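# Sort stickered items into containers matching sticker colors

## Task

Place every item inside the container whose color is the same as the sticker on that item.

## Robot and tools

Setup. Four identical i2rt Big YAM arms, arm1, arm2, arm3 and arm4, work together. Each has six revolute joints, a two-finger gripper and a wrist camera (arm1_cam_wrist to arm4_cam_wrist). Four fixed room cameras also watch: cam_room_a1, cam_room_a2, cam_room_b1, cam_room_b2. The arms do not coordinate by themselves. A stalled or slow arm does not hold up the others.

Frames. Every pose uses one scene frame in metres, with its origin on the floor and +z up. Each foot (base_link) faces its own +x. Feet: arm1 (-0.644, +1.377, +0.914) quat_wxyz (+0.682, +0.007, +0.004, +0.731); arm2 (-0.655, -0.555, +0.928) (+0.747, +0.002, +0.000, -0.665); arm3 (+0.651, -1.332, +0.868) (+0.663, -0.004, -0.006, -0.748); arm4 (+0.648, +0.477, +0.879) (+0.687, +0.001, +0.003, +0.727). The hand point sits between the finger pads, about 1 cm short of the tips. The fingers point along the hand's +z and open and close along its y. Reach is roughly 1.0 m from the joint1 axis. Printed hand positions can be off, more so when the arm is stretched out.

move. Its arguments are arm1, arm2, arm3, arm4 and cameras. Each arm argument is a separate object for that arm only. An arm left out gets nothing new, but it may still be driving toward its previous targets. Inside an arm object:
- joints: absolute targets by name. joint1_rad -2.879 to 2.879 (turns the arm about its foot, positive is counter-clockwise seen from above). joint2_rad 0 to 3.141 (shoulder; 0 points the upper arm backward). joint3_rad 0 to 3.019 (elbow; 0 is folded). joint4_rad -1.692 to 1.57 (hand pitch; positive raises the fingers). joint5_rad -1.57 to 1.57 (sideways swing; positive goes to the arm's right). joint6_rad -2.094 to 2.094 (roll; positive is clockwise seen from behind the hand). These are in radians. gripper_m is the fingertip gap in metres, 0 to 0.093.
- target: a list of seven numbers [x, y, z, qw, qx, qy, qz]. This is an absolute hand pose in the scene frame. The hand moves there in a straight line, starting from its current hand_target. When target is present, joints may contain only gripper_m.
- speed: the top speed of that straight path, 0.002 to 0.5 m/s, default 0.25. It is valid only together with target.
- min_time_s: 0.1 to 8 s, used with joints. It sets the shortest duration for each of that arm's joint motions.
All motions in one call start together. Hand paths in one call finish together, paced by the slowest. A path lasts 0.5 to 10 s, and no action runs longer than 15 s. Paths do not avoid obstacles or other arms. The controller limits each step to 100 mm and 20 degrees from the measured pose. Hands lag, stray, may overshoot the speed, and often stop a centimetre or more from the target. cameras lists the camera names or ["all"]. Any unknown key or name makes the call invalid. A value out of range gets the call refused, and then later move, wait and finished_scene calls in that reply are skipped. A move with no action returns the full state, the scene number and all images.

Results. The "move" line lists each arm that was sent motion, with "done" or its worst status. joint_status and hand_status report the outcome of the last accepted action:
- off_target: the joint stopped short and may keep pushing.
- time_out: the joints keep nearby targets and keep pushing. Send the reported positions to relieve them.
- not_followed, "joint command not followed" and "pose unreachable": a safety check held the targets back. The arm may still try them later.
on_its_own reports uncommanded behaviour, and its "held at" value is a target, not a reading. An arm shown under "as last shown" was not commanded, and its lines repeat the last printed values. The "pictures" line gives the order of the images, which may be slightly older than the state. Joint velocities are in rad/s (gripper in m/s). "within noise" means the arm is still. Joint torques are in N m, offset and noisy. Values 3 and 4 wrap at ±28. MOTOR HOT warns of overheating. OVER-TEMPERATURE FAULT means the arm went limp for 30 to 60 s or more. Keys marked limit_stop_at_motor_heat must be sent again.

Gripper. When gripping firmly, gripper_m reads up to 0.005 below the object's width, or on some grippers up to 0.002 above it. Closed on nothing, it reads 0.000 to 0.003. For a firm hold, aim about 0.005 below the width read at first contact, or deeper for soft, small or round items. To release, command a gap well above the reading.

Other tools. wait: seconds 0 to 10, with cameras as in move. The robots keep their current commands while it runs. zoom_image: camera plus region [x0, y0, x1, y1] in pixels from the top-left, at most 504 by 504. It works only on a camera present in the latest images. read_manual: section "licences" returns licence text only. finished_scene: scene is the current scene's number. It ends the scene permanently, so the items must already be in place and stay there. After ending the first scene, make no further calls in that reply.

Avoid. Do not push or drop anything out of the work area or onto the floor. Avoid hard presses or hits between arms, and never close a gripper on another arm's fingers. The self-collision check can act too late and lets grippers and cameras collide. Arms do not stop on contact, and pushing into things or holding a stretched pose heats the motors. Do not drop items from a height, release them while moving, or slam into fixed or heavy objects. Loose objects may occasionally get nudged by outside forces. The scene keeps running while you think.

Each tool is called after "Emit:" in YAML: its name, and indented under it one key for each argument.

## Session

Emit:
move:

Emit:
zoom_image:
  camera: "cam_room_b1"
  region: [220, 320, 345, 410]

Emit:
zoom_image:
  camera: "cam_room_b2"
  region: [310, 290, 430, 380]

Scene clock: 0.00 s.
Joint torques (N m): no reading
Motor temperatures (°C): arm1=[21 24 27 23 21 21 21] | arm2=[23 24 26 22 22 20 23] | arm3=[24 23 24 23 24 23 23] | arm4=[22 22 24 22 24 21 24]
Heat: arm1: hottest joint3_rad 27 °C; arm2: hottest joint3_rad 26 °C; arm3: hottest joint1_rad 24 °C; arm4: hottest joint3_rad 24 °C.
Joint velocities: within noise
arm1.joint_positions: joint1_rad=-0.168 joint2_rad=+0.560 joint3_rad=+1.361 joint4_rad=-1.410 joint5_rad=+0.240 joint6_rad=+0.692 gripper_m=+0.09396
arm1.joint_status: not commanded
arm1.hand: x=-0.5739 y=+1.5732 z=+1.4376 quat_wxyz=(-0.303, +0.280, -0.837, -0.359) (m; scene frame)
arm1.hand_target: x=-0.5739 y=+1.5706 z=+1.4504 quat_wxyz=(-0.308, +0.276, -0.832, -0.370) (m; scene frame)
arm1.hand_status: not commanded
arm2.joint_positions: joint1_rad=+0.198 joint2_rad=+0.636 joint3_rad=+1.409 joint4_rad=-1.213 joint5_rad=-0.086 joint6_rad=-0.484 gripper_m=+0.09396
arm2.joint_status: not commanded
arm2.hand: x=-0.5635 y=-0.7948 z=+1.4992 quat_wxyz=(-0.373, -0.297, -0.790, +0.384) (m; scene frame)
arm2.hand_target: x=-0.5645 y=-0.7917 z=+1.5099 quat_wxyz=(-0.379, -0.294, -0.785, +0.392) (m; scene frame)
arm2.hand_status: not commanded
arm3.joint_positions: joint1_rad=+0.130 joint2_rad=+0.649 joint3_rad=+1.447 joint4_rad=-1.615 joint5_rad=+0.075 joint6_rad=+0.392 gripper_m=+0.09396
arm3.joint_status: not commanded
arm3.hand: x=+0.6387 y=-1.5222 z=+1.3768 quat_wxyz=(-0.293, -0.776, -0.507, +0.235) (m; scene frame)
arm3.hand_target: x=+0.6387 y=-1.5210 z=+1.3861 quat_wxyz=(-0.302, -0.772, -0.504, +0.241) (m; scene frame)
arm3.hand_status: not commanded
arm4.joint_positions: joint1_rad=+0.147 joint2_rad=+0.586 joint3_rad=+1.324 joint4_rad=-1.592 joint5_rad=+0.245 joint6_rad=+0.670 gripper_m=+0.09396
arm4.joint_status: not commanded
arm4.hand: x=+0.6543 y=+0.6697 z=+1.3488 quat_wxyz=(-0.224, +0.451, -0.815, -0.287) (m; scene frame)
arm4.hand_target: x=+0.6546 y=+0.6685 z=+1.3591 quat_wxyz=(-0.227, +0.447, -0.812, -0.299) (m; scene frame)
arm4.hand_status: not commanded
pictures: arm1_cam_wrist, arm2_cam_wrist, arm3_cam_wrist, arm4_cam_wrist, cam_room_a1, cam_room_a2, cam_room_b1, cam_room_b2
Images, in order (width x height): arm1_cam_wrist 672x504, arm2_cam_wrist 672x504, arm3_cam_wrist 672x504, arm4_cam_wrist 672x504, cam_room_a1 672x504, cam_room_a2 672x504, cam_room_b1 672x504, cam_room_b2 672x504.

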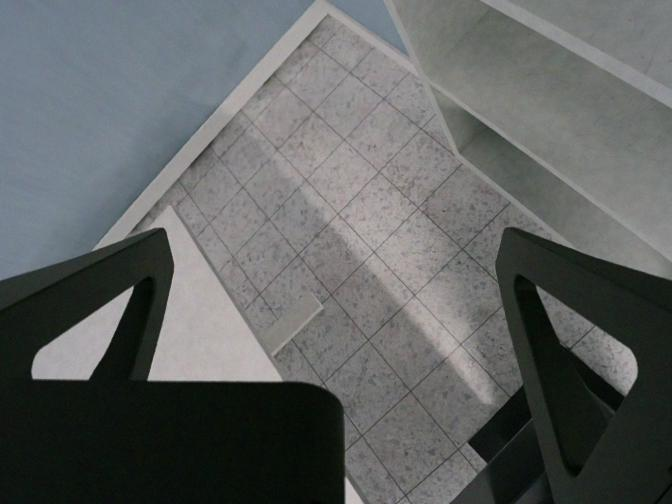

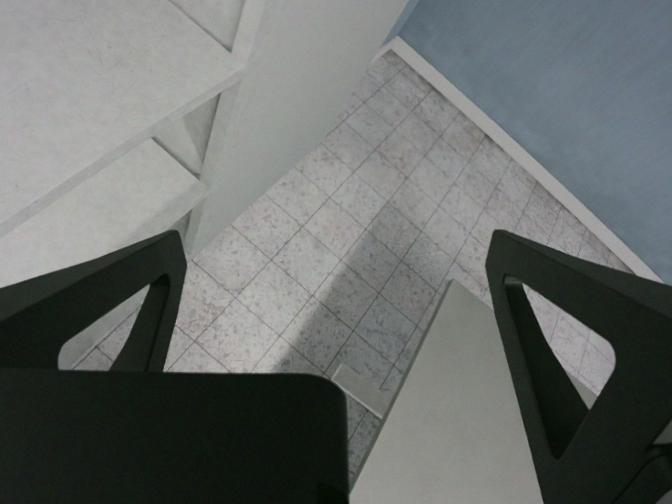

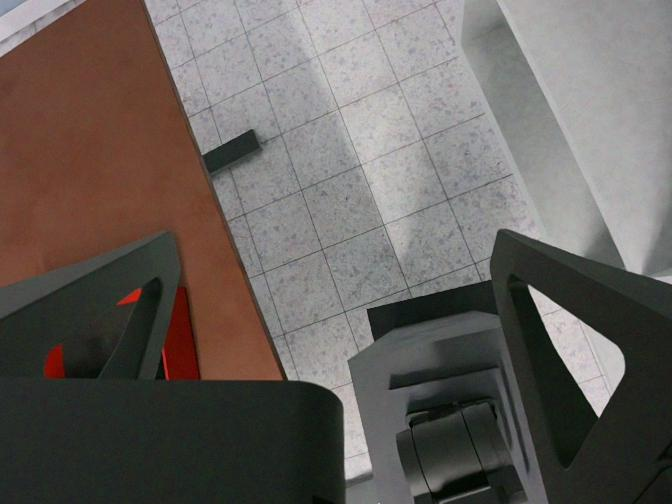

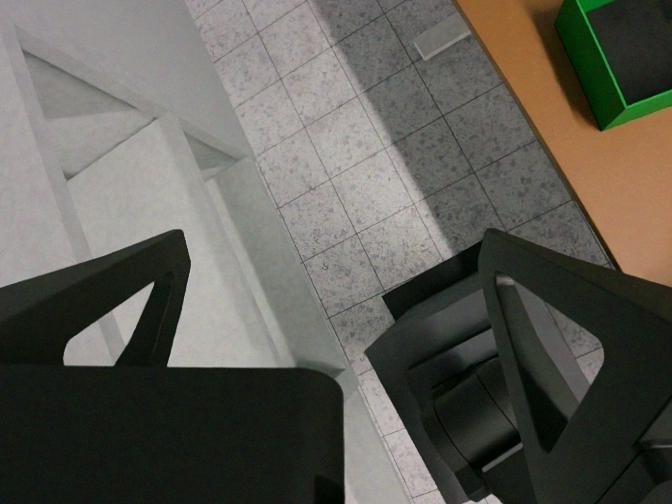

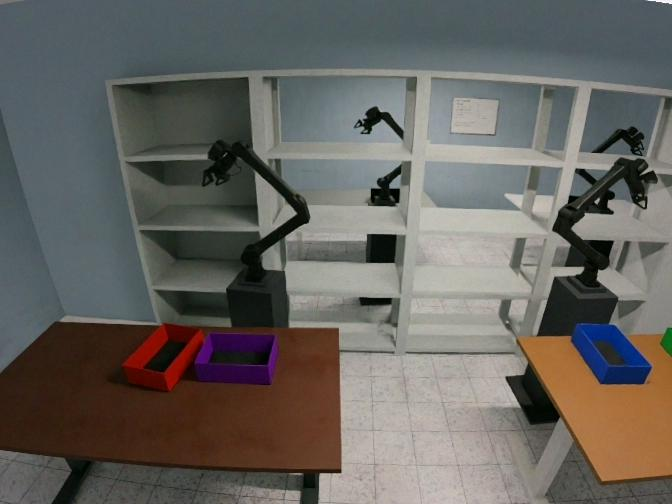

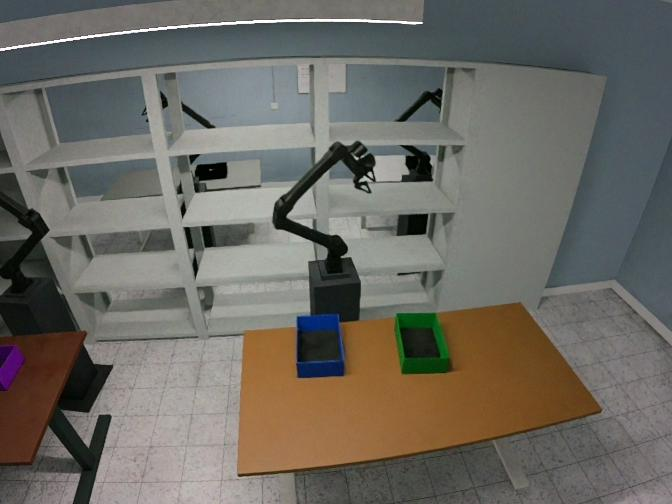

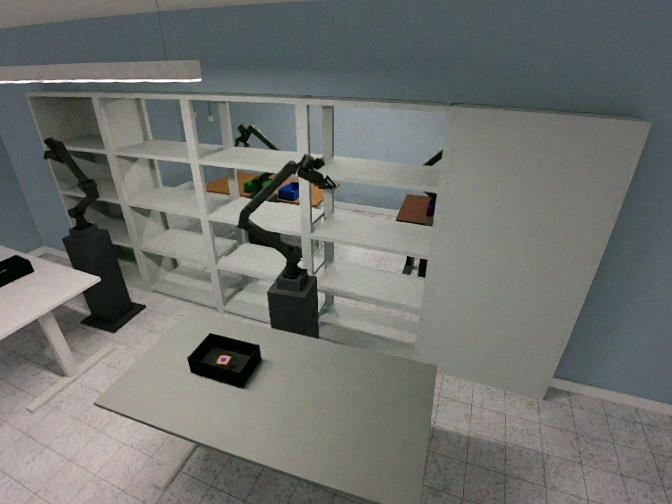

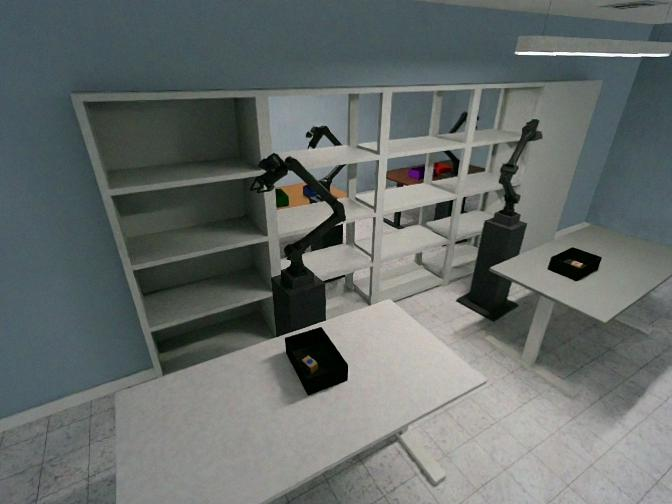

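Scaled by 4.032.

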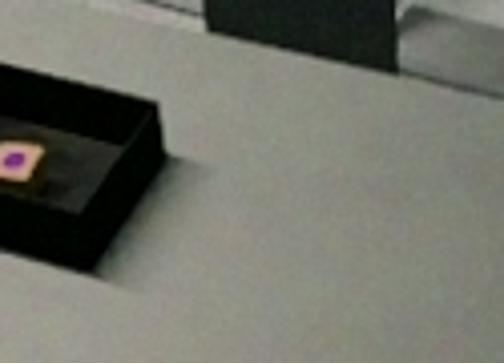

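Scaled by 4.200.

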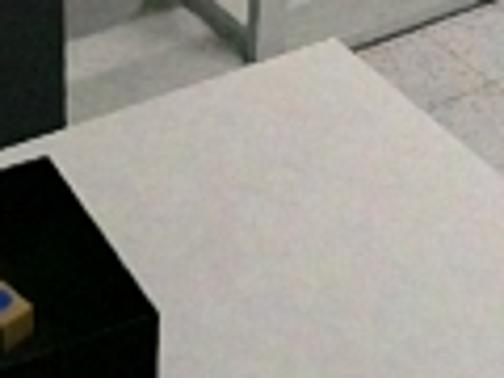

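Emit:
move:
  arm1: {"joints":{"joint1_rad":1.4,"joint2_rad":1.2,"joint3_rad":1.35,"joint4_rad":-1.3,"joint5_rad":0,"joint6_rad":0},"min_time_s":2.5}
  arm2: {"joints":{"joint1_rad":-2.04,"joint2_rad":1.2,"joint3_rad":1.35,"joint4_rad":-1.3,"joint5_rad":0,"joint6_rad":0},"min_time_s":2.5}
  arm3: {"joints":{"joint1_rad":1.69,"joint2_rad":1.2,"joint3_rad":1.35,"joint4_rad":-1.3,"joint5_rad":0,"joint6_rad":0},"min_time_s":2.5}
  arm4: {"joints":{"joint1_rad":-1.6,"joint2_rad":1.2,"joint3_rad":1.35,"joint4_rad":-1.3,"joint5_rad":0,"joint6_rad":0},"min_time_s":2.5}
  cameras: ["arm1_cam_wrist","arm2_cam_wrist","arm3_cam_wrist","arm4_cam_wrist"]

Scene clock: 19.60 s.
Joint torques (N m): arm1=[-2.02 -6.12 11.4 1.66 0.05 -0.07] | arm2=[1.03 -9.47 10.39 1.07 0.05 0.21] | arm3=[1.26 -9.82 8.92 1.39 0.01 -0.11] | arm4=[1.32 -9 10.66 1.26 -0.04 -0.09]
Motor temperatures (°C): arm1=[21 24 30 23 21 21 21] | arm2=[23 24 30 22 22 20 23] | arm3=[24 23 26 23 24 23 23] | arm4=[22 22 28 22 24 21 24]
Heat: arm1: hottest joint3_rad 30 °C; arm2: hottest joint3_rad 30 °C; arm3: hottest joint3_rad 26 °C; arm4: hottest joint3_rad 28 °C.
move: arm1 done; arm2 done; arm3 done; arm4 done
Joint velocities: within noise
arm1.joint_positions: joint1_rad=+1.403 joint2_rad=+1.201 joint3_rad=+1.346 joint4_rad=-1.317 joint5_rad=+0.000 joint6_rad=+0.009 gripper_m=+0.09398
arm1.joint_status: all done
arm1.hand: x=-1.0587 y=+1.4188 z=+1.2554 quat_wxyz=(-0.010, +0.977, -0.053, -0.205) (m; scene frame)
arm1.hand_target: x=-1.0630 y=+1.4203 z=+1.2595 quat_wxyz=(-0.011, +0.975, -0.050, -0.216) (m; scene frame)
arm1.hand_status: not commanded
arm2.joint_positions: joint1_rad=-2.045 joint2_rad=+1.191 joint3_rad=+1.360 joint4_rad=-1.286 joint5_rad=-0.001 joint6_rad=-0.015 gripper_m=+0.09398
arm2.joint_status: all done
arm2.hand: x=-1.0582 y=-0.4060 z=+1.2769 quat_wxyz=(+0.043, -0.960, +0.165, +0.221) (m; scene frame)
arm2.hand_target: x=-1.0562 y=-0.4086 z=+1.2668 quat_wxyz=(+0.038, -0.963, +0.171, +0.205) (m; scene frame)
arm2.hand_status: not commanded
arm3.joint_positions: joint1_rad=+1.687 joint2_rad=+1.200 joint3_rad=+1.353 joint4_rad=-1.313 joint5_rad=+0.001 joint6_rad=+0.008 gripper_m=+0.09398
arm3.joint_status: all done
arm3.hand: x=+1.0749 y=-1.3294 z=+1.2068 quat_wxyz=(-0.204, -0.005, -0.979, +0.007) (m; scene frame)
arm3.hand_target: x=+1.0775 y=-1.3281 z=+1.2066 quat_wxyz=(-0.209, +0.001, -0.978, +0.007) (m; scene frame)
arm3.hand_status: not commanded
arm4.joint_positions: joint1_rad=-1.606 joint2_rad=+1.194 joint3_rad=+1.324 joint4_rad=-1.315 joint5_rad=+0.003 joint6_rad=+0.015 gripper_m=+0.09396
arm4.joint_status: all done
arm4.hand: x=+1.0670 y=+0.4861 z=+1.2045 quat_wxyz=(-0.189, +0.003, -0.982, +0.000) (m; scene frame)
arm4.hand_target: x=+1.0762 y=+0.4897 z=+1.2158 quat_wxyz=(-0.206, +0.014, -0.978, -0.001) (m; scene frame)
arm4.hand_status: not commanded
pictures: arm1_cam_wrist, arm2_cam_wrist, arm3_cam_wrist, arm4_cam_wrist
Images, in order (width x height): arm1_cam_wrist 672x504, arm2_cam_wrist 672x504, arm3_cam_wrist 672x504, arm4_cam_wrist 672x504.

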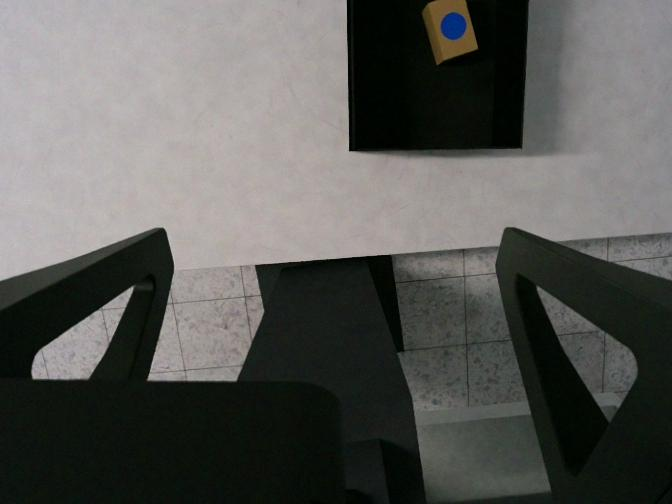

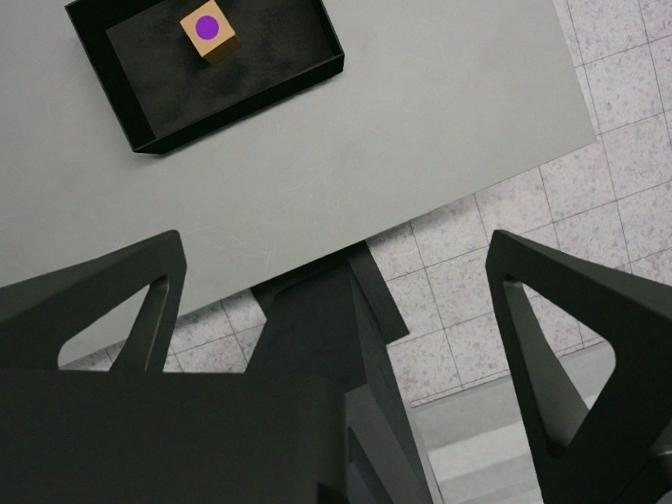

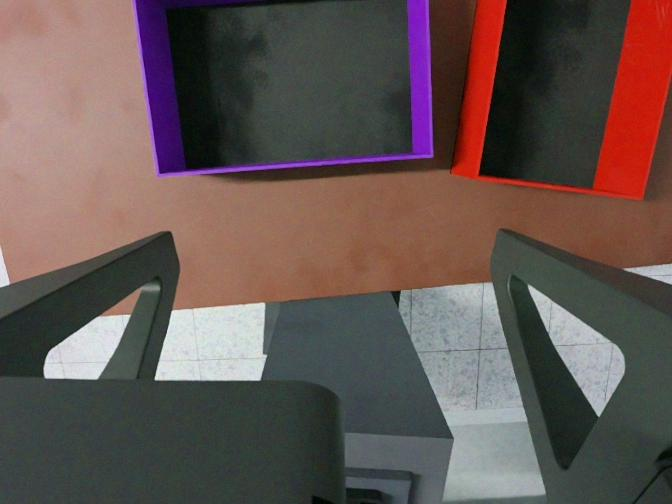

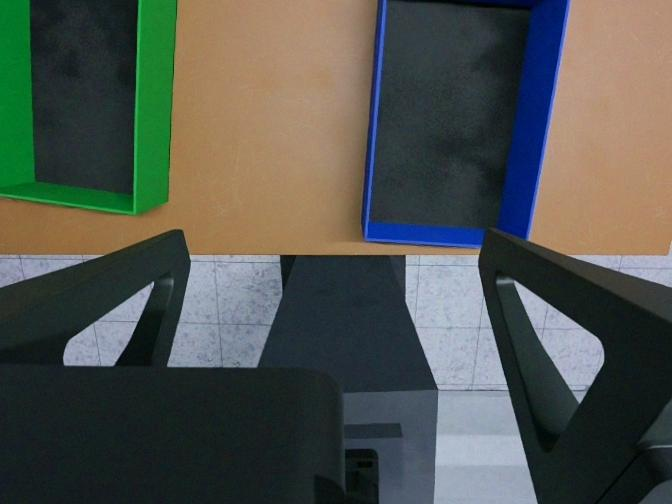

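Emit:
move:
  arm1: {"target":[-1.235,1.583,0.945,0,0.9969,0.0785,0],"speed":0.25}
  arm2: {"target":[-1.33,-0.495,0.935,0,0.9884,0.1521,0],"speed":0.25}
  arm3: {"joints":{"joint1_rad":-1.85,"joint2_rad":0.65,"joint3_rad":1.2,"joint4_rad":-1.2},"min_time_s":4}
  arm4: {"joints":{"joint1_rad":0.9,"joint2_rad":0.65,"joint3_rad":1.2,"joint4_rad":-1.2},"min_time_s":4}
  cameras: ["arm1_cam_wrist","arm2_cam_wrist"]

Scene clock: 58.83 s.
Joint torques (N m): arm1=[-2.67 -19.02 14.38 -0.16 0.02 -0.07] | arm2=[0.91 -23.71 14.19 0.05 -0.13 -0.08] | arm3=[0.62 -0.79 8.06 2.32 0 -0.12] | arm4=[0.79 -0.62 8.24 1.96 0.01 -0.11]
Motor temperatures (°C): arm1=[21 24 33 23 21 21 21] | arm2=[23 25 32 22 22 20 23] | arm3=[24 23 28 23 24 23 23] | arm4=[22 22 34 22 24 21 24]
Heat: arm1: hottest joint3_rad 33 °C; arm2: hottest joint3_rad 32 °C; arm3: hottest joint3_rad 28 °C; arm4: hottest joint3_rad 34 °C.
move: arm1 off_target; arm2 off_target; arm3 done; arm4 done
Joint velocities: within noise
arm1.joint_positions: joint1_rad=+1.176 joint2_rad=+2.125 joint3_rad=+1.664 joint4_rad=-1.175 joint5_rad=+0.002 joint6_rad=-0.482 gripper_m=+0.09398
arm1.joint_status: not commanded
arm1.hand: x=-1.2164 y=+1.5720 z=+0.9229 quat_wxyz=(+0.010, +0.997, +0.078, +0.022) (m; scene frame)
arm1.hand_target: x=-1.2338 y=+1.5827 z=+0.9455 quat_wxyz=(+0.000, +0.997, +0.078, +0.000) (m; scene frame)
arm1.hand_status: off_target (0.031 m and 2.8 deg from the pose sent, 0.393 m and 28.1 deg at the start)
arm2.joint_positions: joint1_rad=-1.780 joint2_rad=+2.243 joint3_rad=+1.876 joint4_rad=-1.224 joint5_rad=-0.001 joint6_rad=-0.379 gripper_m=+0.09398
arm2.joint_status: not commanded
arm2.hand: x=-1.3144 y=-0.4944 z=+0.9265 quat_wxyz=(-0.002, -0.990, -0.143, -0.011) (m; scene frame)
arm2.hand_target: x=-1.3292 y=-0.4950 z=+0.9351 quat_wxyz=(+0.000, -0.988, -0.152, +0.000) (m; scene frame)
arm2.hand_status: off_target (0.018 m and 1.6 deg from the pose sent, 0.446 m and 45.0 deg at the start)
arm3.joint_positions: joint1_rad=-1.840 joint2_rad=+0.652 joint3_rad=+1.208 joint4_rad=-1.217 joint5_rad=+0.000 joint6_rad=+0.006 gripper_m=+0.09400
arm3.joint_status: all done
arm3.hand: x=+0.3894 y=-1.2176 z=+1.3292 quat_wxyz=(+0.078, -0.882, +0.180, +0.430) (m; scene frame)
arm3.hand_target: x=+0.3885 y=-1.2140 z=+1.3291 quat_wxyz=(+0.082, -0.879, +0.181, +0.434) (m; scene frame)
arm3.hand_status: not commanded
arm4.joint_positions: joint1_rad=+0.898 joint2_rad=+0.655 joint3_rad=+1.202 joint4_rad=-1.219 joint5_rad=+0.002 joint6_rad=+0.013 gripper_m=+0.09398
arm4.joint_status: all done
arm4.hand: x=+0.4193 y=+0.6432 z=+1.3388 quat_wxyz=(-0.127, +0.856, -0.280, -0.416) (m; scene frame)
arm4.hand_target: x=+0.4179 y=+0.6433 z=+1.3431 quat_wxyz=(-0.132, +0.853, -0.272, -0.425) (m; scene frame)
arm4.hand_status: not commanded
pictures: arm1_cam_wrist, arm2_cam_wrist
Images, in order (width x height): arm1_cam_wrist 672x504, arm2_cam_wrist 672x504.

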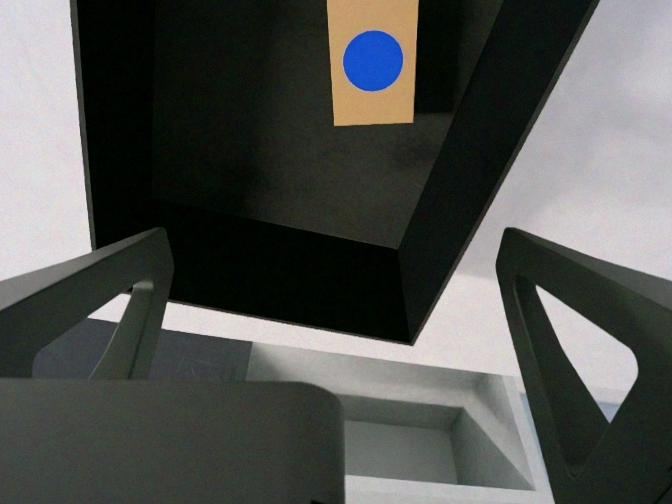

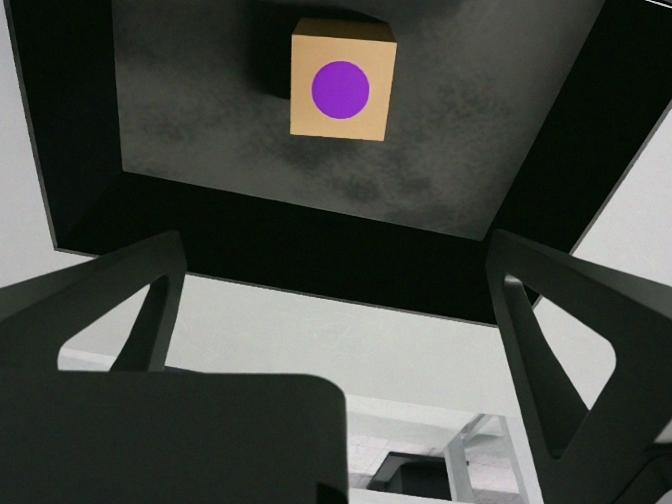

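Emit:
move:
  arm1: {"target":[-1.248,1.589,0.795,0,0.995,0.1002,0],"joints":{"gripper_m":0.068},"speed":0.12}
  arm2: {"target":[-1.336,-0.4985,0.795,0,0.9931,0.1175,0],"joints":{"gripper_m":0.086},"speed":0.12}
  cameras: ["arm1_cam_wrist","arm2_cam_wrist"]

Scene clock: 76.17 s.
Joint torques (N m): arm1=[-2.73 -19.43 11.7 0.58 0.04 -0.07] | arm2=[1.38 -23.65 10.96 1.2 -0.15 0.2] | arm3=[0.56 -0.73 8.1 2.3 0 -0.11] | arm4=[1.26 -0.62 8.14 1.94 0.02 -0.09]
Motor temperatures (°C): arm1=[21 26 35 23 21 21 21] | arm2=[23 26 34 22 22 20 23] | arm3=[24 23 28 23 24 23 23] | arm4=[22 22 34 22 24 21 24]
Heat: arm1: hottest joint3_rad 35 °C; arm2: hottest joint3_rad 34 °C; arm3: hottest joint3_rad 28 °C; arm4: hottest joint3_rad 34 °C.
move: arm1 off_target; arm2 off_target
Joint velocities: within noise
arm1.joint_positions: joint1_rad=+1.176 joint2_rad=+2.351 joint3_rad=+1.664 joint4_rad=-0.948 joint5_rad=+0.002 joint6_rad=-0.528 gripper_m=+0.06807
arm1.joint_status: all done
arm1.hand: x=-1.2288 y=+1.5759 z=+0.7857 quat_wxyz=(+0.010, +0.995, +0.101, +0.022) (m; scene frame)
arm1.hand_target: x=-1.2472 y=+1.5888 z=+0.7956 quat_wxyz=(+0.000, +0.995, +0.100, +0.000) (m; scene frame)
arm1.hand_status: off_target (0.025 m and 2.8 deg from the pose sent, 0.133 m and 3.8 deg at the start)
arm2.joint_positions: joint1_rad=-1.780 joint2_rad=+2.429 joint3_rad=+1.876 joint4_rad=-1.028 joint5_rad=-0.001 joint6_rad=-0.333 gripper_m=+0.08610
arm2.joint_status: all done
arm2.hand: x=-1.3275 y=-0.4928 z=+0.8055 quat_wxyz=(+0.000, -0.993, -0.121, -0.005) (m; scene frame)
arm2.hand_target: x=-1.3354 y=-0.4984 z=+0.7952 quat_wxyz=(+0.000, -0.993, -0.117, +0.000) (m; scene frame)
arm2.hand_status: off_target (0.015 m and 0.7 deg from the pose sent, 0.133 m and 3.2 deg at the start)
arm3, arm4: as last shown
pictures: arm1_cam_wrist, arm2_cam_wrist
Images, in order (width x height): arm1_cam_wrist 672x504, arm2_cam_wrist 672x504.

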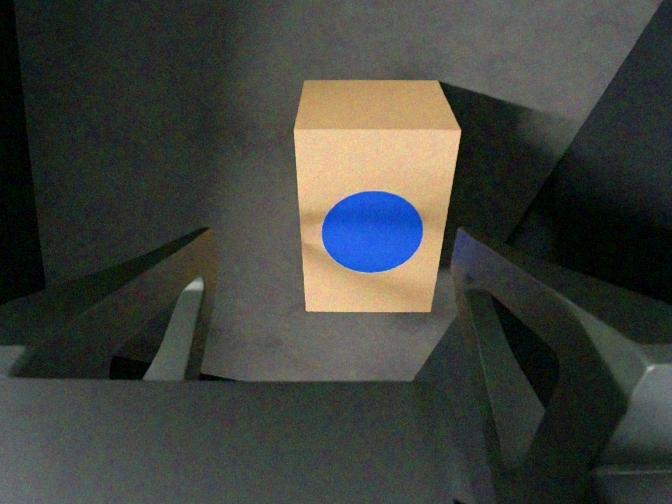

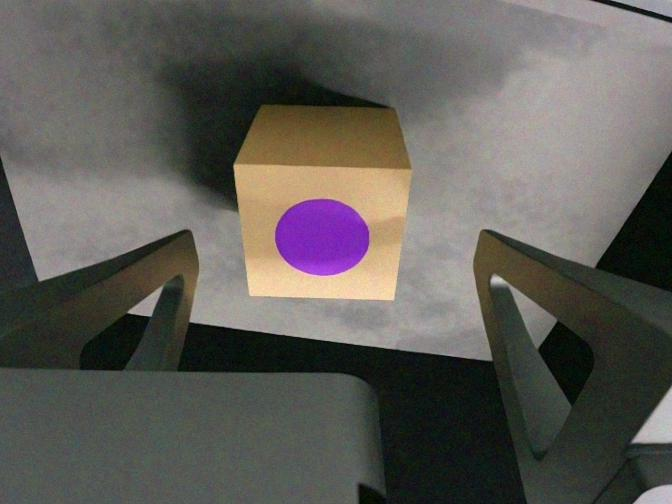

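Emit:
move:
  arm1: {"target":[-1.261,1.596,0.745,0,0.995,0.1002,0],"speed":0.1}
  arm2: {"target":[-1.343,-0.505,0.732,0,0.9931,0.1175,0],"speed":0.1}
  cameras: ["arm1_cam_wrist","arm2_cam_wrist"]

Scene clock: 87.43 s.
Joint torques (N m): arm1=[-2.26 -19.08 12.01 0.66 0.07 -0.06] | arm2=[1.26 -23.3 12.1 1.11 -0.18 0.19] | arm3=[0.56 -0.73 8.1 2.28 0 -0.11] | arm4=[0.73 -1.14 8.18 1.87 0.04 -0.07]
Motor temperatures (°C): arm1=[21 26 35 23 21 21 21] | arm2=[23 27 33 22 22 20 23] | arm3=[24 23 28 23 24 23 23] | arm4=[22 22 34 22 24 21 24]
Heat: arm1: hottest joint3_rad 35 °C; arm2: hottest joint3_rad 33 °C; arm3: hottest joint3_rad 28 °C; arm4: hottest joint3_rad 34 °C.
move: arm1 off_target; arm2 off_target
Joint velocities: within noise
arm1.joint_positions: joint1_rad=+1.173 joint2_rad=+2.462 joint3_rad=+1.732 joint4_rad=-0.907 joint5_rad=+0.002 joint6_rad=-0.532 gripper_m=+0.06807
arm1.joint_status: not commanded
arm1.hand: x=-1.2399 y=+1.5813 z=+0.7374 quat_wxyz=(+0.011, +0.995, +0.101, +0.023) (m; scene frame)
arm1.hand_target: x=-1.2598 y=+1.5957 z=+0.7457 quat_wxyz=(+0.000, +0.995, +0.100, +0.000) (m; scene frame)
arm1.hand_status: off_target (0.027 m and 2.9 deg from the pose sent, 0.056 m and 2.8 deg at the start)
arm2.joint_positions: joint1_rad=-1.768 joint2_rad=+2.541 joint3_rad=+1.912 joint4_rad=-0.959 joint5_rad=-0.001 joint6_rad=-0.320 gripper_m=+0.08609
arm2.joint_status: not commanded
arm2.hand: x=-1.3298 y=-0.5003 z=+0.7430 quat_wxyz=(-0.001, -0.993, -0.120, -0.009) (m; scene frame)
arm2.hand_target: x=-1.3421 y=-0.5051 z=+0.7325 quat_wxyz=(+0.000, -0.993, -0.118, +0.000) (m; scene frame)
arm2.hand_status: off_target (0.018 m and 1.1 deg from the pose sent, 0.076 m and 0.7 deg at the start)
arm3, arm4: as last shown
pictures: arm1_cam_wrist, arm2_cam_wrist
Images, in order (width x height): arm1_cam_wrist 672x504, arm2_cam_wrist 672x504.

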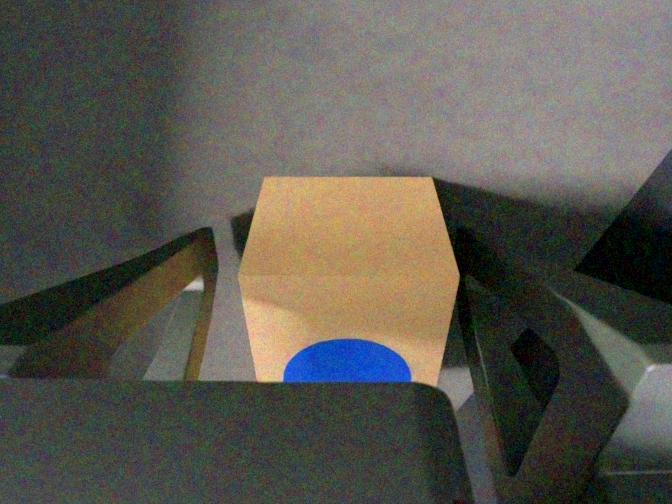

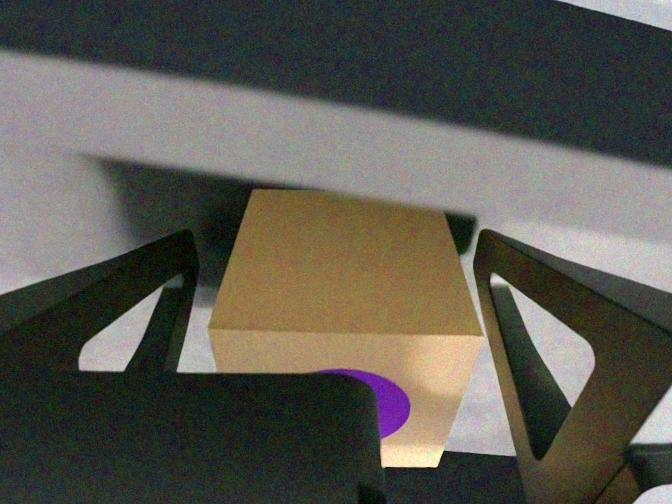

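Emit:
move:
  arm1: {"joints":{"gripper_m":0.02}}
  arm2: {"joints":{"gripper_m":0.025}}

Emit:
move:
  arm1: {"target":[-1.20,1.57,0.98,0,0.9877,0.1564,0],"speed":0.2}
  arm2: {"target":[-1.28,-0.50,0.98,0,0.9931,0.1175,0],"speed":0.2}
  cameras: ["arm1_cam_wrist","arm2_cam_wrist"]

Scene clock: 95.30 s.
Joint torques (N m): arm1=[-2.14 -19.49 11.86 0.62 0.02 -0.05] | arm2=[1.32 -23.3 12 1.13 -0.18 0.19] | arm3=[0.62 -0.73 8.12 2.28 0.01 -0.11] | arm4=[0.91 -0.32 8.23 1.88 0 -0.08]
Motor temperatures (°C): arm1=[21 26 35 23 21 21 21] | arm2=[23 27 33 22 22 20 23] | arm3=[24 23 28 23 24 23 23] | arm4=[22 22 34 22 24 21 24]
Heat: arm1: hottest joint3_rad 35 °C; arm2: hottest joint3_rad 33 °C; arm3: hottest joint3_rad 28 °C; arm4: hottest joint3_rad 34 °C.
move: arm1 off_target; arm2 off_target
Joint velocities: within noise
arm1.joint_positions: joint1_rad=+1.173 joint2_rad=+2.462 joint3_rad=+1.734 joint4_rad=-0.906 joint5_rad=+0.002 joint6_rad=-0.533 gripper_m=+0.04408
arm1.joint_status: gripper_m off_target (ended at +0.04411, target +0.02000)
arm1.hand: x=-1.2412 y=+1.5820 z=+0.7380 quat_wxyz=(+0.010, +0.995, +0.101, +0.021) (m; scene frame)
arm1.hand_target: x=-1.2600 y=+1.5959 z=+0.7458 quat_wxyz=(+0.000, +0.995, +0.100, +0.000) (m; scene frame)
arm1.hand_status: not commanded
arm2.joint_positions: joint1_rad=-1.768 joint2_rad=+2.541 joint3_rad=+1.913 joint4_rad=-0.959 joint5_rad=-0.001 joint6_rad=-0.320 gripper_m=+0.05317
arm2.joint_status: gripper_m off_target (ended at +0.05319, target +0.02500)
arm2.hand: x=-1.3304 y=-0.5003 z=+0.7432 quat_wxyz=(-0.001, -0.993, -0.120, -0.009) (m; scene frame)
arm2.hand_target: x=-1.3422 y=-0.5051 z=+0.7325 quat_wxyz=(+0.000, -0.993, -0.118, +0.000) (m; scene frame)
arm2.hand_status: not commanded
arm3, arm4: as last shown
pictures: none

Scene clock: 97.27 s.
Joint torques (N m): arm1=[-1.73 -17.49 9.99 -0.09 -0.01 -0.03] | arm2=[-0.03 -22.89 9.22 0.18 -0.16 0.03] | arm3=[0.5 -0.62 8.12 2.26 0.01 -0.11] | arm4=[0.56 -0.44 8.28 2 0.06 -0.08]
Motor temperatures (°C): arm1=[21 27 35 23 21 21 21] | arm2=[23 27 33 22 22 20 23] | arm3=[24 23 28 23 24 23 23] | arm4=[22 22 34 22 24 21 24]
Heat: arm1: hottest joint3_rad 35 °C; arm2: hottest joint3_rad 33 °C; arm3: hottest joint3_rad 28 °C; arm4: hottest joint3_rad 34 °C.
move: arm1 done; arm2 done
Joint velocities: within noise
arm1.joint_positions: joint1_rad=+1.173 joint2_rad=+2.002 joint3_rad=+1.606 joint4_rad=-1.192 joint5_rad=+0.002 joint6_rad=-0.637 gripper_m=+0.04408
arm1.joint_status: not commanded
arm1.hand: x=-1.2006 y=+1.5688 z=+0.9738 quat_wxyz=(+0.001, +0.988, +0.153, +0.001) (m; scene frame)
arm1.hand_target: x=-1.1999 y=+1.5701 z=+0.9799 quat_wxyz=(+0.000, +0.988, +0.156, +0.000) (m; scene frame)
arm1.hand_status: done (0.006 m and 0.4 deg from the pose sent, 0.246 m and 6.9 deg at the start)
arm2.joint_positions: joint1_rad=-1.768 joint2_rad=+2.082 joint3_rad=+1.754 joint4_rad=-1.219 joint5_rad=-0.001 joint6_rad=-0.320 gripper_m=+0.05317
arm2.joint_status: not commanded
arm2.hand: x=-1.2870 y=-0.5046 z=+0.9838 quat_wxyz=(+0.003, -0.993, -0.120, +0.011) (m; scene frame)
arm2.hand_target: x=-1.2801 y=-0.5001 z=+0.9800 quat_wxyz=(+0.000, -0.993, -0.117, +0.000) (m; scene frame)
arm2.hand_status: done (0.009 m and 1.3 deg from the pose sent, 0.242 m and 1.0 deg at the start)
arm3, arm4: as last shown
pictures: arm1_cam_wrist, arm2_cam_wrist
Images, in order (width x height): arm1_cam_wrist 672x504, arm2_cam_wrist 672x504.

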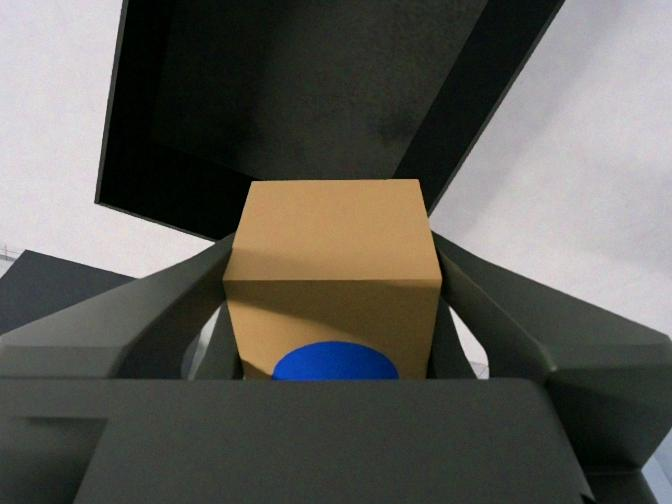

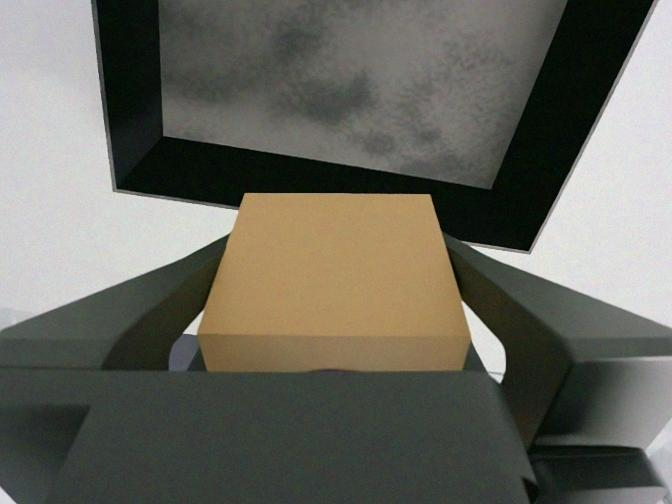

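Emit:
move:
  arm1: {"joints":{"joint1_rad":0,"joint2_rad":0.65,"joint3_rad":1.25,"joint4_rad":-1.4,"joint5_rad":0,"joint6_rad":0},"min_time_s":2.5}
  arm2: {"joints":{"joint1_rad":-0.6,"joint2_rad":0.65,"joint3_rad":1.25,"joint4_rad":-1.4,"joint5_rad":0,"joint6_rad":0},"min_time_s":2.5}

Emit:
move:
  arm1: {"joints":{"joint1_rad":-2.41},"min_time_s":2.5}
  arm2: {"joints":{"joint1_rad":0.82},"min_time_s":2.5}

Emit:
move:
  arm1: {"target":[-0.30,1.045,1.08,0.24,0.3618,0.8956,-0.097],"speed":0.2}
  arm2: {"target":[-0.30,-0.815,1.08,0.2459,0.3009,0.9178,-0.0806],"speed":0.2}
  cameras: ["arm1_cam_wrist","arm2_cam_wrist","cam_room_a1","cam_room_a2"]

Scene clock: 112.60 s.
Joint torques (N m): arm1=[-2.26 3.37 9.99 1.25 -0.08 0.11] | arm2=[1.08 -0.03 9.24 1.76 0.09 0.21] | arm3=[0.56 -0.73 8.12 2.28 0.01 -0.11] | arm4=[1.14 -0.79 8.16 1.95 0.02 -0.09]
Motor temperatures (°C): arm1=[21 26 34 23 21 21 22] | arm2=[23 27 32 22 22 20 23] | arm3=[24 23 28 23 24 23 23] | arm4=[22 22 34 22 24 21 24]
Heat: arm1: hottest joint3_rad 34 °C; arm2: hottest joint3_rad 32 °C; arm3: hottest joint3_rad 28 °C; arm4: hottest joint3_rad 34 °C.
move: arm1 done; arm2 done
Joint velocities: within noise
arm1.joint_positions: joint1_rad=+0.007 joint2_rad=+0.643 joint3_rad=+1.248 joint4_rad=-1.392 joint5_rad=+0.002 joint6_rad=-0.009 gripper_m=+0.04408
arm1.joint_status: all done
arm1.hand: x=-0.6546 y=+1.6243 z=+1.3683 quat_wxyz=(-0.258, +0.678, -0.627, -0.284) (m; scene frame)
arm1.hand_target: x=-0.6534 y=+1.6250 z=+1.3664 quat_wxyz=(-0.253, +0.675, -0.634, -0.281) (m; scene frame)
arm1.hand_status: not commanded
arm2.joint_positions: joint1_rad=-0.605 joint2_rad=+0.643 joint3_rad=+1.260 joint4_rad=-1.390 joint5_rad=-0.002 joint6_rad=-0.015 gripper_m=+0.05317
arm2.joint_status: all done
arm2.hand: x=-0.7725 y=-0.7765 z=+1.3868 quat_wxyz=(-0.198, -0.786, -0.482, +0.332) (m; scene frame)
arm2.hand_target: x=-0.7722 y=-0.7775 z=+1.3786 quat_wxyz=(-0.194, -0.794, -0.480, +0.320) (m; scene frame)
arm2.hand_status: not commanded
arm3, arm4: as last shown
pictures: none

Scene clock: 115.43 s.
Joint torques (N m): arm1=[-1.73 2.78 10.29 1.24 0.03 0.13] | arm2=[0.97 0.09 9.21 1.76 -0.01 0.21] | arm3=[0.44 -0.62 8.12 2.24 0.01 -0.11] | arm4=[0.85 -0.62 8.21 2.04 0.02 -0.1]
Motor temperatures (°C): arm1=[21 26 34 23 21 21 22] | arm2=[23 27 32 22 22 20 24] | arm3=[24 23 28 23 24 23 23] | arm4=[22 22 34 22 24 21 24]
Heat: arm1: hottest joint3_rad 34 °C; arm2: hottest joint3_rad 32 °C; arm3: hottest joint3_rad 28 °C; arm4: hottest joint3_rad 34 °C.
move: arm1 done; arm2 done
Joint velocities: within noise
arm1.joint_positions: joint1_rad=-2.404 joint2_rad=+0.643 joint3_rad=+1.248 joint4_rad=-1.392 joint5_rad=+0.000 joint6_rad=-0.008 gripper_m=+0.04408
arm1.joint_status: all done
arm1.hand: x=-0.4574 y=+1.2035 z=+1.3641 quat_wxyz=(-0.347, -0.341, -0.862, +0.146) (m; scene frame)
arm1.hand_target: x=-0.4580 y=+1.2021 z=+1.3623 quat_wxyz=(-0.341, -0.348, -0.862, +0.143) (m; scene frame)
arm1.hand_status: not commanded
arm2.joint_positions: joint1_rad=+0.816 joint2_rad=+0.643 joint3_rad=+1.260 joint4_rad=-1.390 joint5_rad=+0.000 joint6_rad=-0.015 gripper_m=+0.05317
arm2.joint_status: all done
arm2.hand: x=-0.4564 y=-0.7052 z=+1.3876 quat_wxyz=(-0.368, -0.283, -0.877, +0.123) (m; scene frame)
arm2.hand_target: x=-0.4552 y=-0.7049 z=+1.3794 quat_wxyz=(-0.357, -0.290, -0.880, +0.116) (m; scene frame)
arm2.hand_status: not commanded
arm3, arm4: as last shown
pictures: none

Scene clock: 117.90 s.
Joint torques (N m): arm1=[-2.2 -8.7 12.71 1.92 -0.08 0.14] | arm2=[1.49 -10.23 10.21 2.62 0.14 0.22] | arm3=[0.56 -0.67 8.13 2.28 0.01 -0.11] | arm4=[1.32 -0.79 8.28 1.94 0 -0.08]
Motor temperatures (°C): arm1=[21 26 34 23 21 21 22] | arm2=[23 27 32 22 22 20 24] | arm3=[24 23 28 23 24 23 23] | arm4=[22 22 34 22 24 21 24]
Heat: arm1: hottest joint3_rad 34 °C; arm2: hottest joint3_rad 32 °C; arm3: hottest joint3_rad 28 °C; arm4: hottest joint3_rad 34 °C.
move: arm1 off_target; arm2 done
Joint velocities: within noise
arm1.joint_positions: joint1_rad=-2.404 joint2_rad=+1.318 joint3_rad=+0.942 joint4_rad=-0.711 joint5_rad=-0.009 joint6_rad=-0.008 gripper_m=+0.04408
arm1.joint_status: not commanded
arm1.hand: x=-0.3061 y=+1.0569 z=+1.0624 quat_wxyz=(-0.216, -0.357, -0.904, +0.088) (m; scene frame)
arm1.hand_target: x=-0.3004 y=+1.0454 z=+1.0803 quat_wxyz=(-0.240, -0.362, -0.896, +0.097) (m; scene frame)
arm1.hand_status: off_target (0.022 m and 3.1 deg from the pose sent, 0.361 m and 14.2 deg at the start)
arm2.joint_positions: joint1_rad=+0.818 joint2_rad=+1.236 joint3_rad=+0.857 joint4_rad=-0.683 joint5_rad=+0.003 joint6_rad=-0.011 gripper_m=+0.05317
arm2.joint_status: not commanded
arm2.hand: x=-0.3039 y=-0.8162 z=+1.0808 quat_wxyz=(-0.239, -0.298, -0.921, +0.080) (m; scene frame)
arm2.hand_target: x=-0.3000 y=-0.8149 z=+1.0800 quat_wxyz=(-0.246, -0.301, -0.918, +0.080) (m; scene frame)
arm2.hand_status: done (0.004 m and 0.9 deg from the pose sent, 0.362 m and 15.7 deg at the start)
arm3, arm4: as last shown
pictures: arm1_cam_wrist, arm2_cam_wrist, cam_room_a1, cam_room_a2
Images, in order (width x height): arm1_cam_wrist 672x504, arm2_cam_wrist 672x504, cam_room_a1 672x504, cam_room_a2 672x504.

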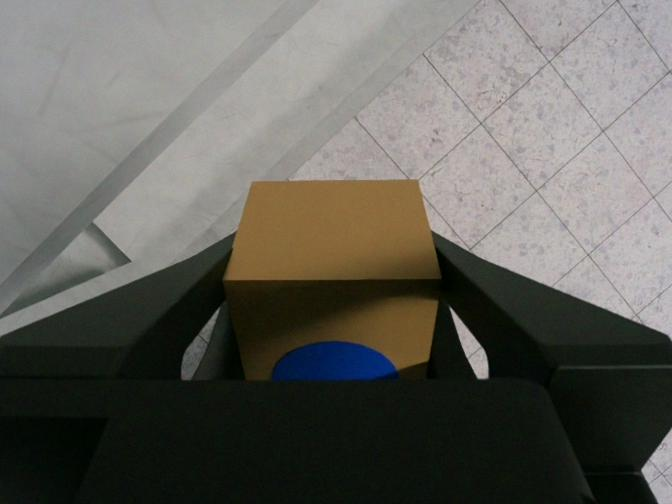

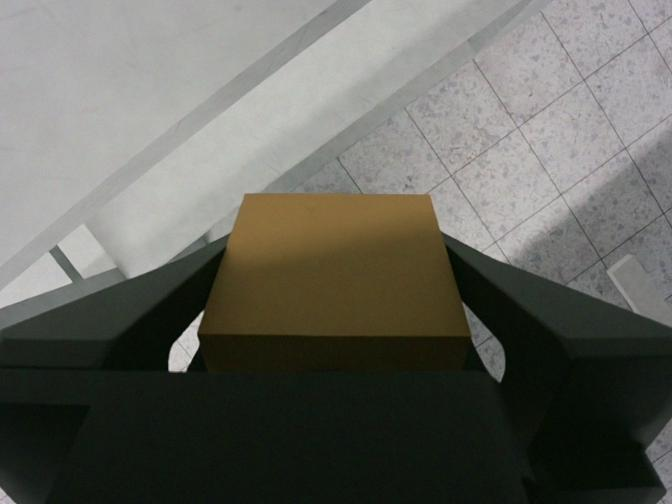

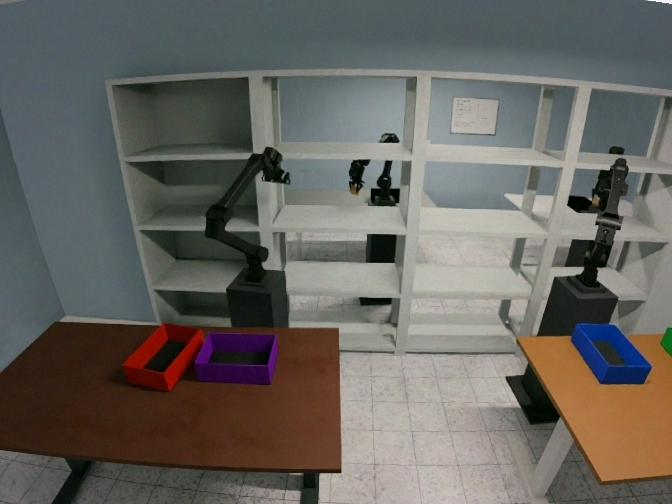

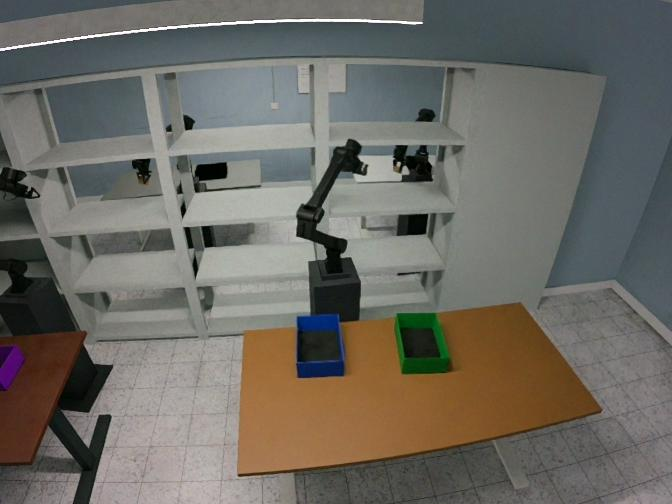

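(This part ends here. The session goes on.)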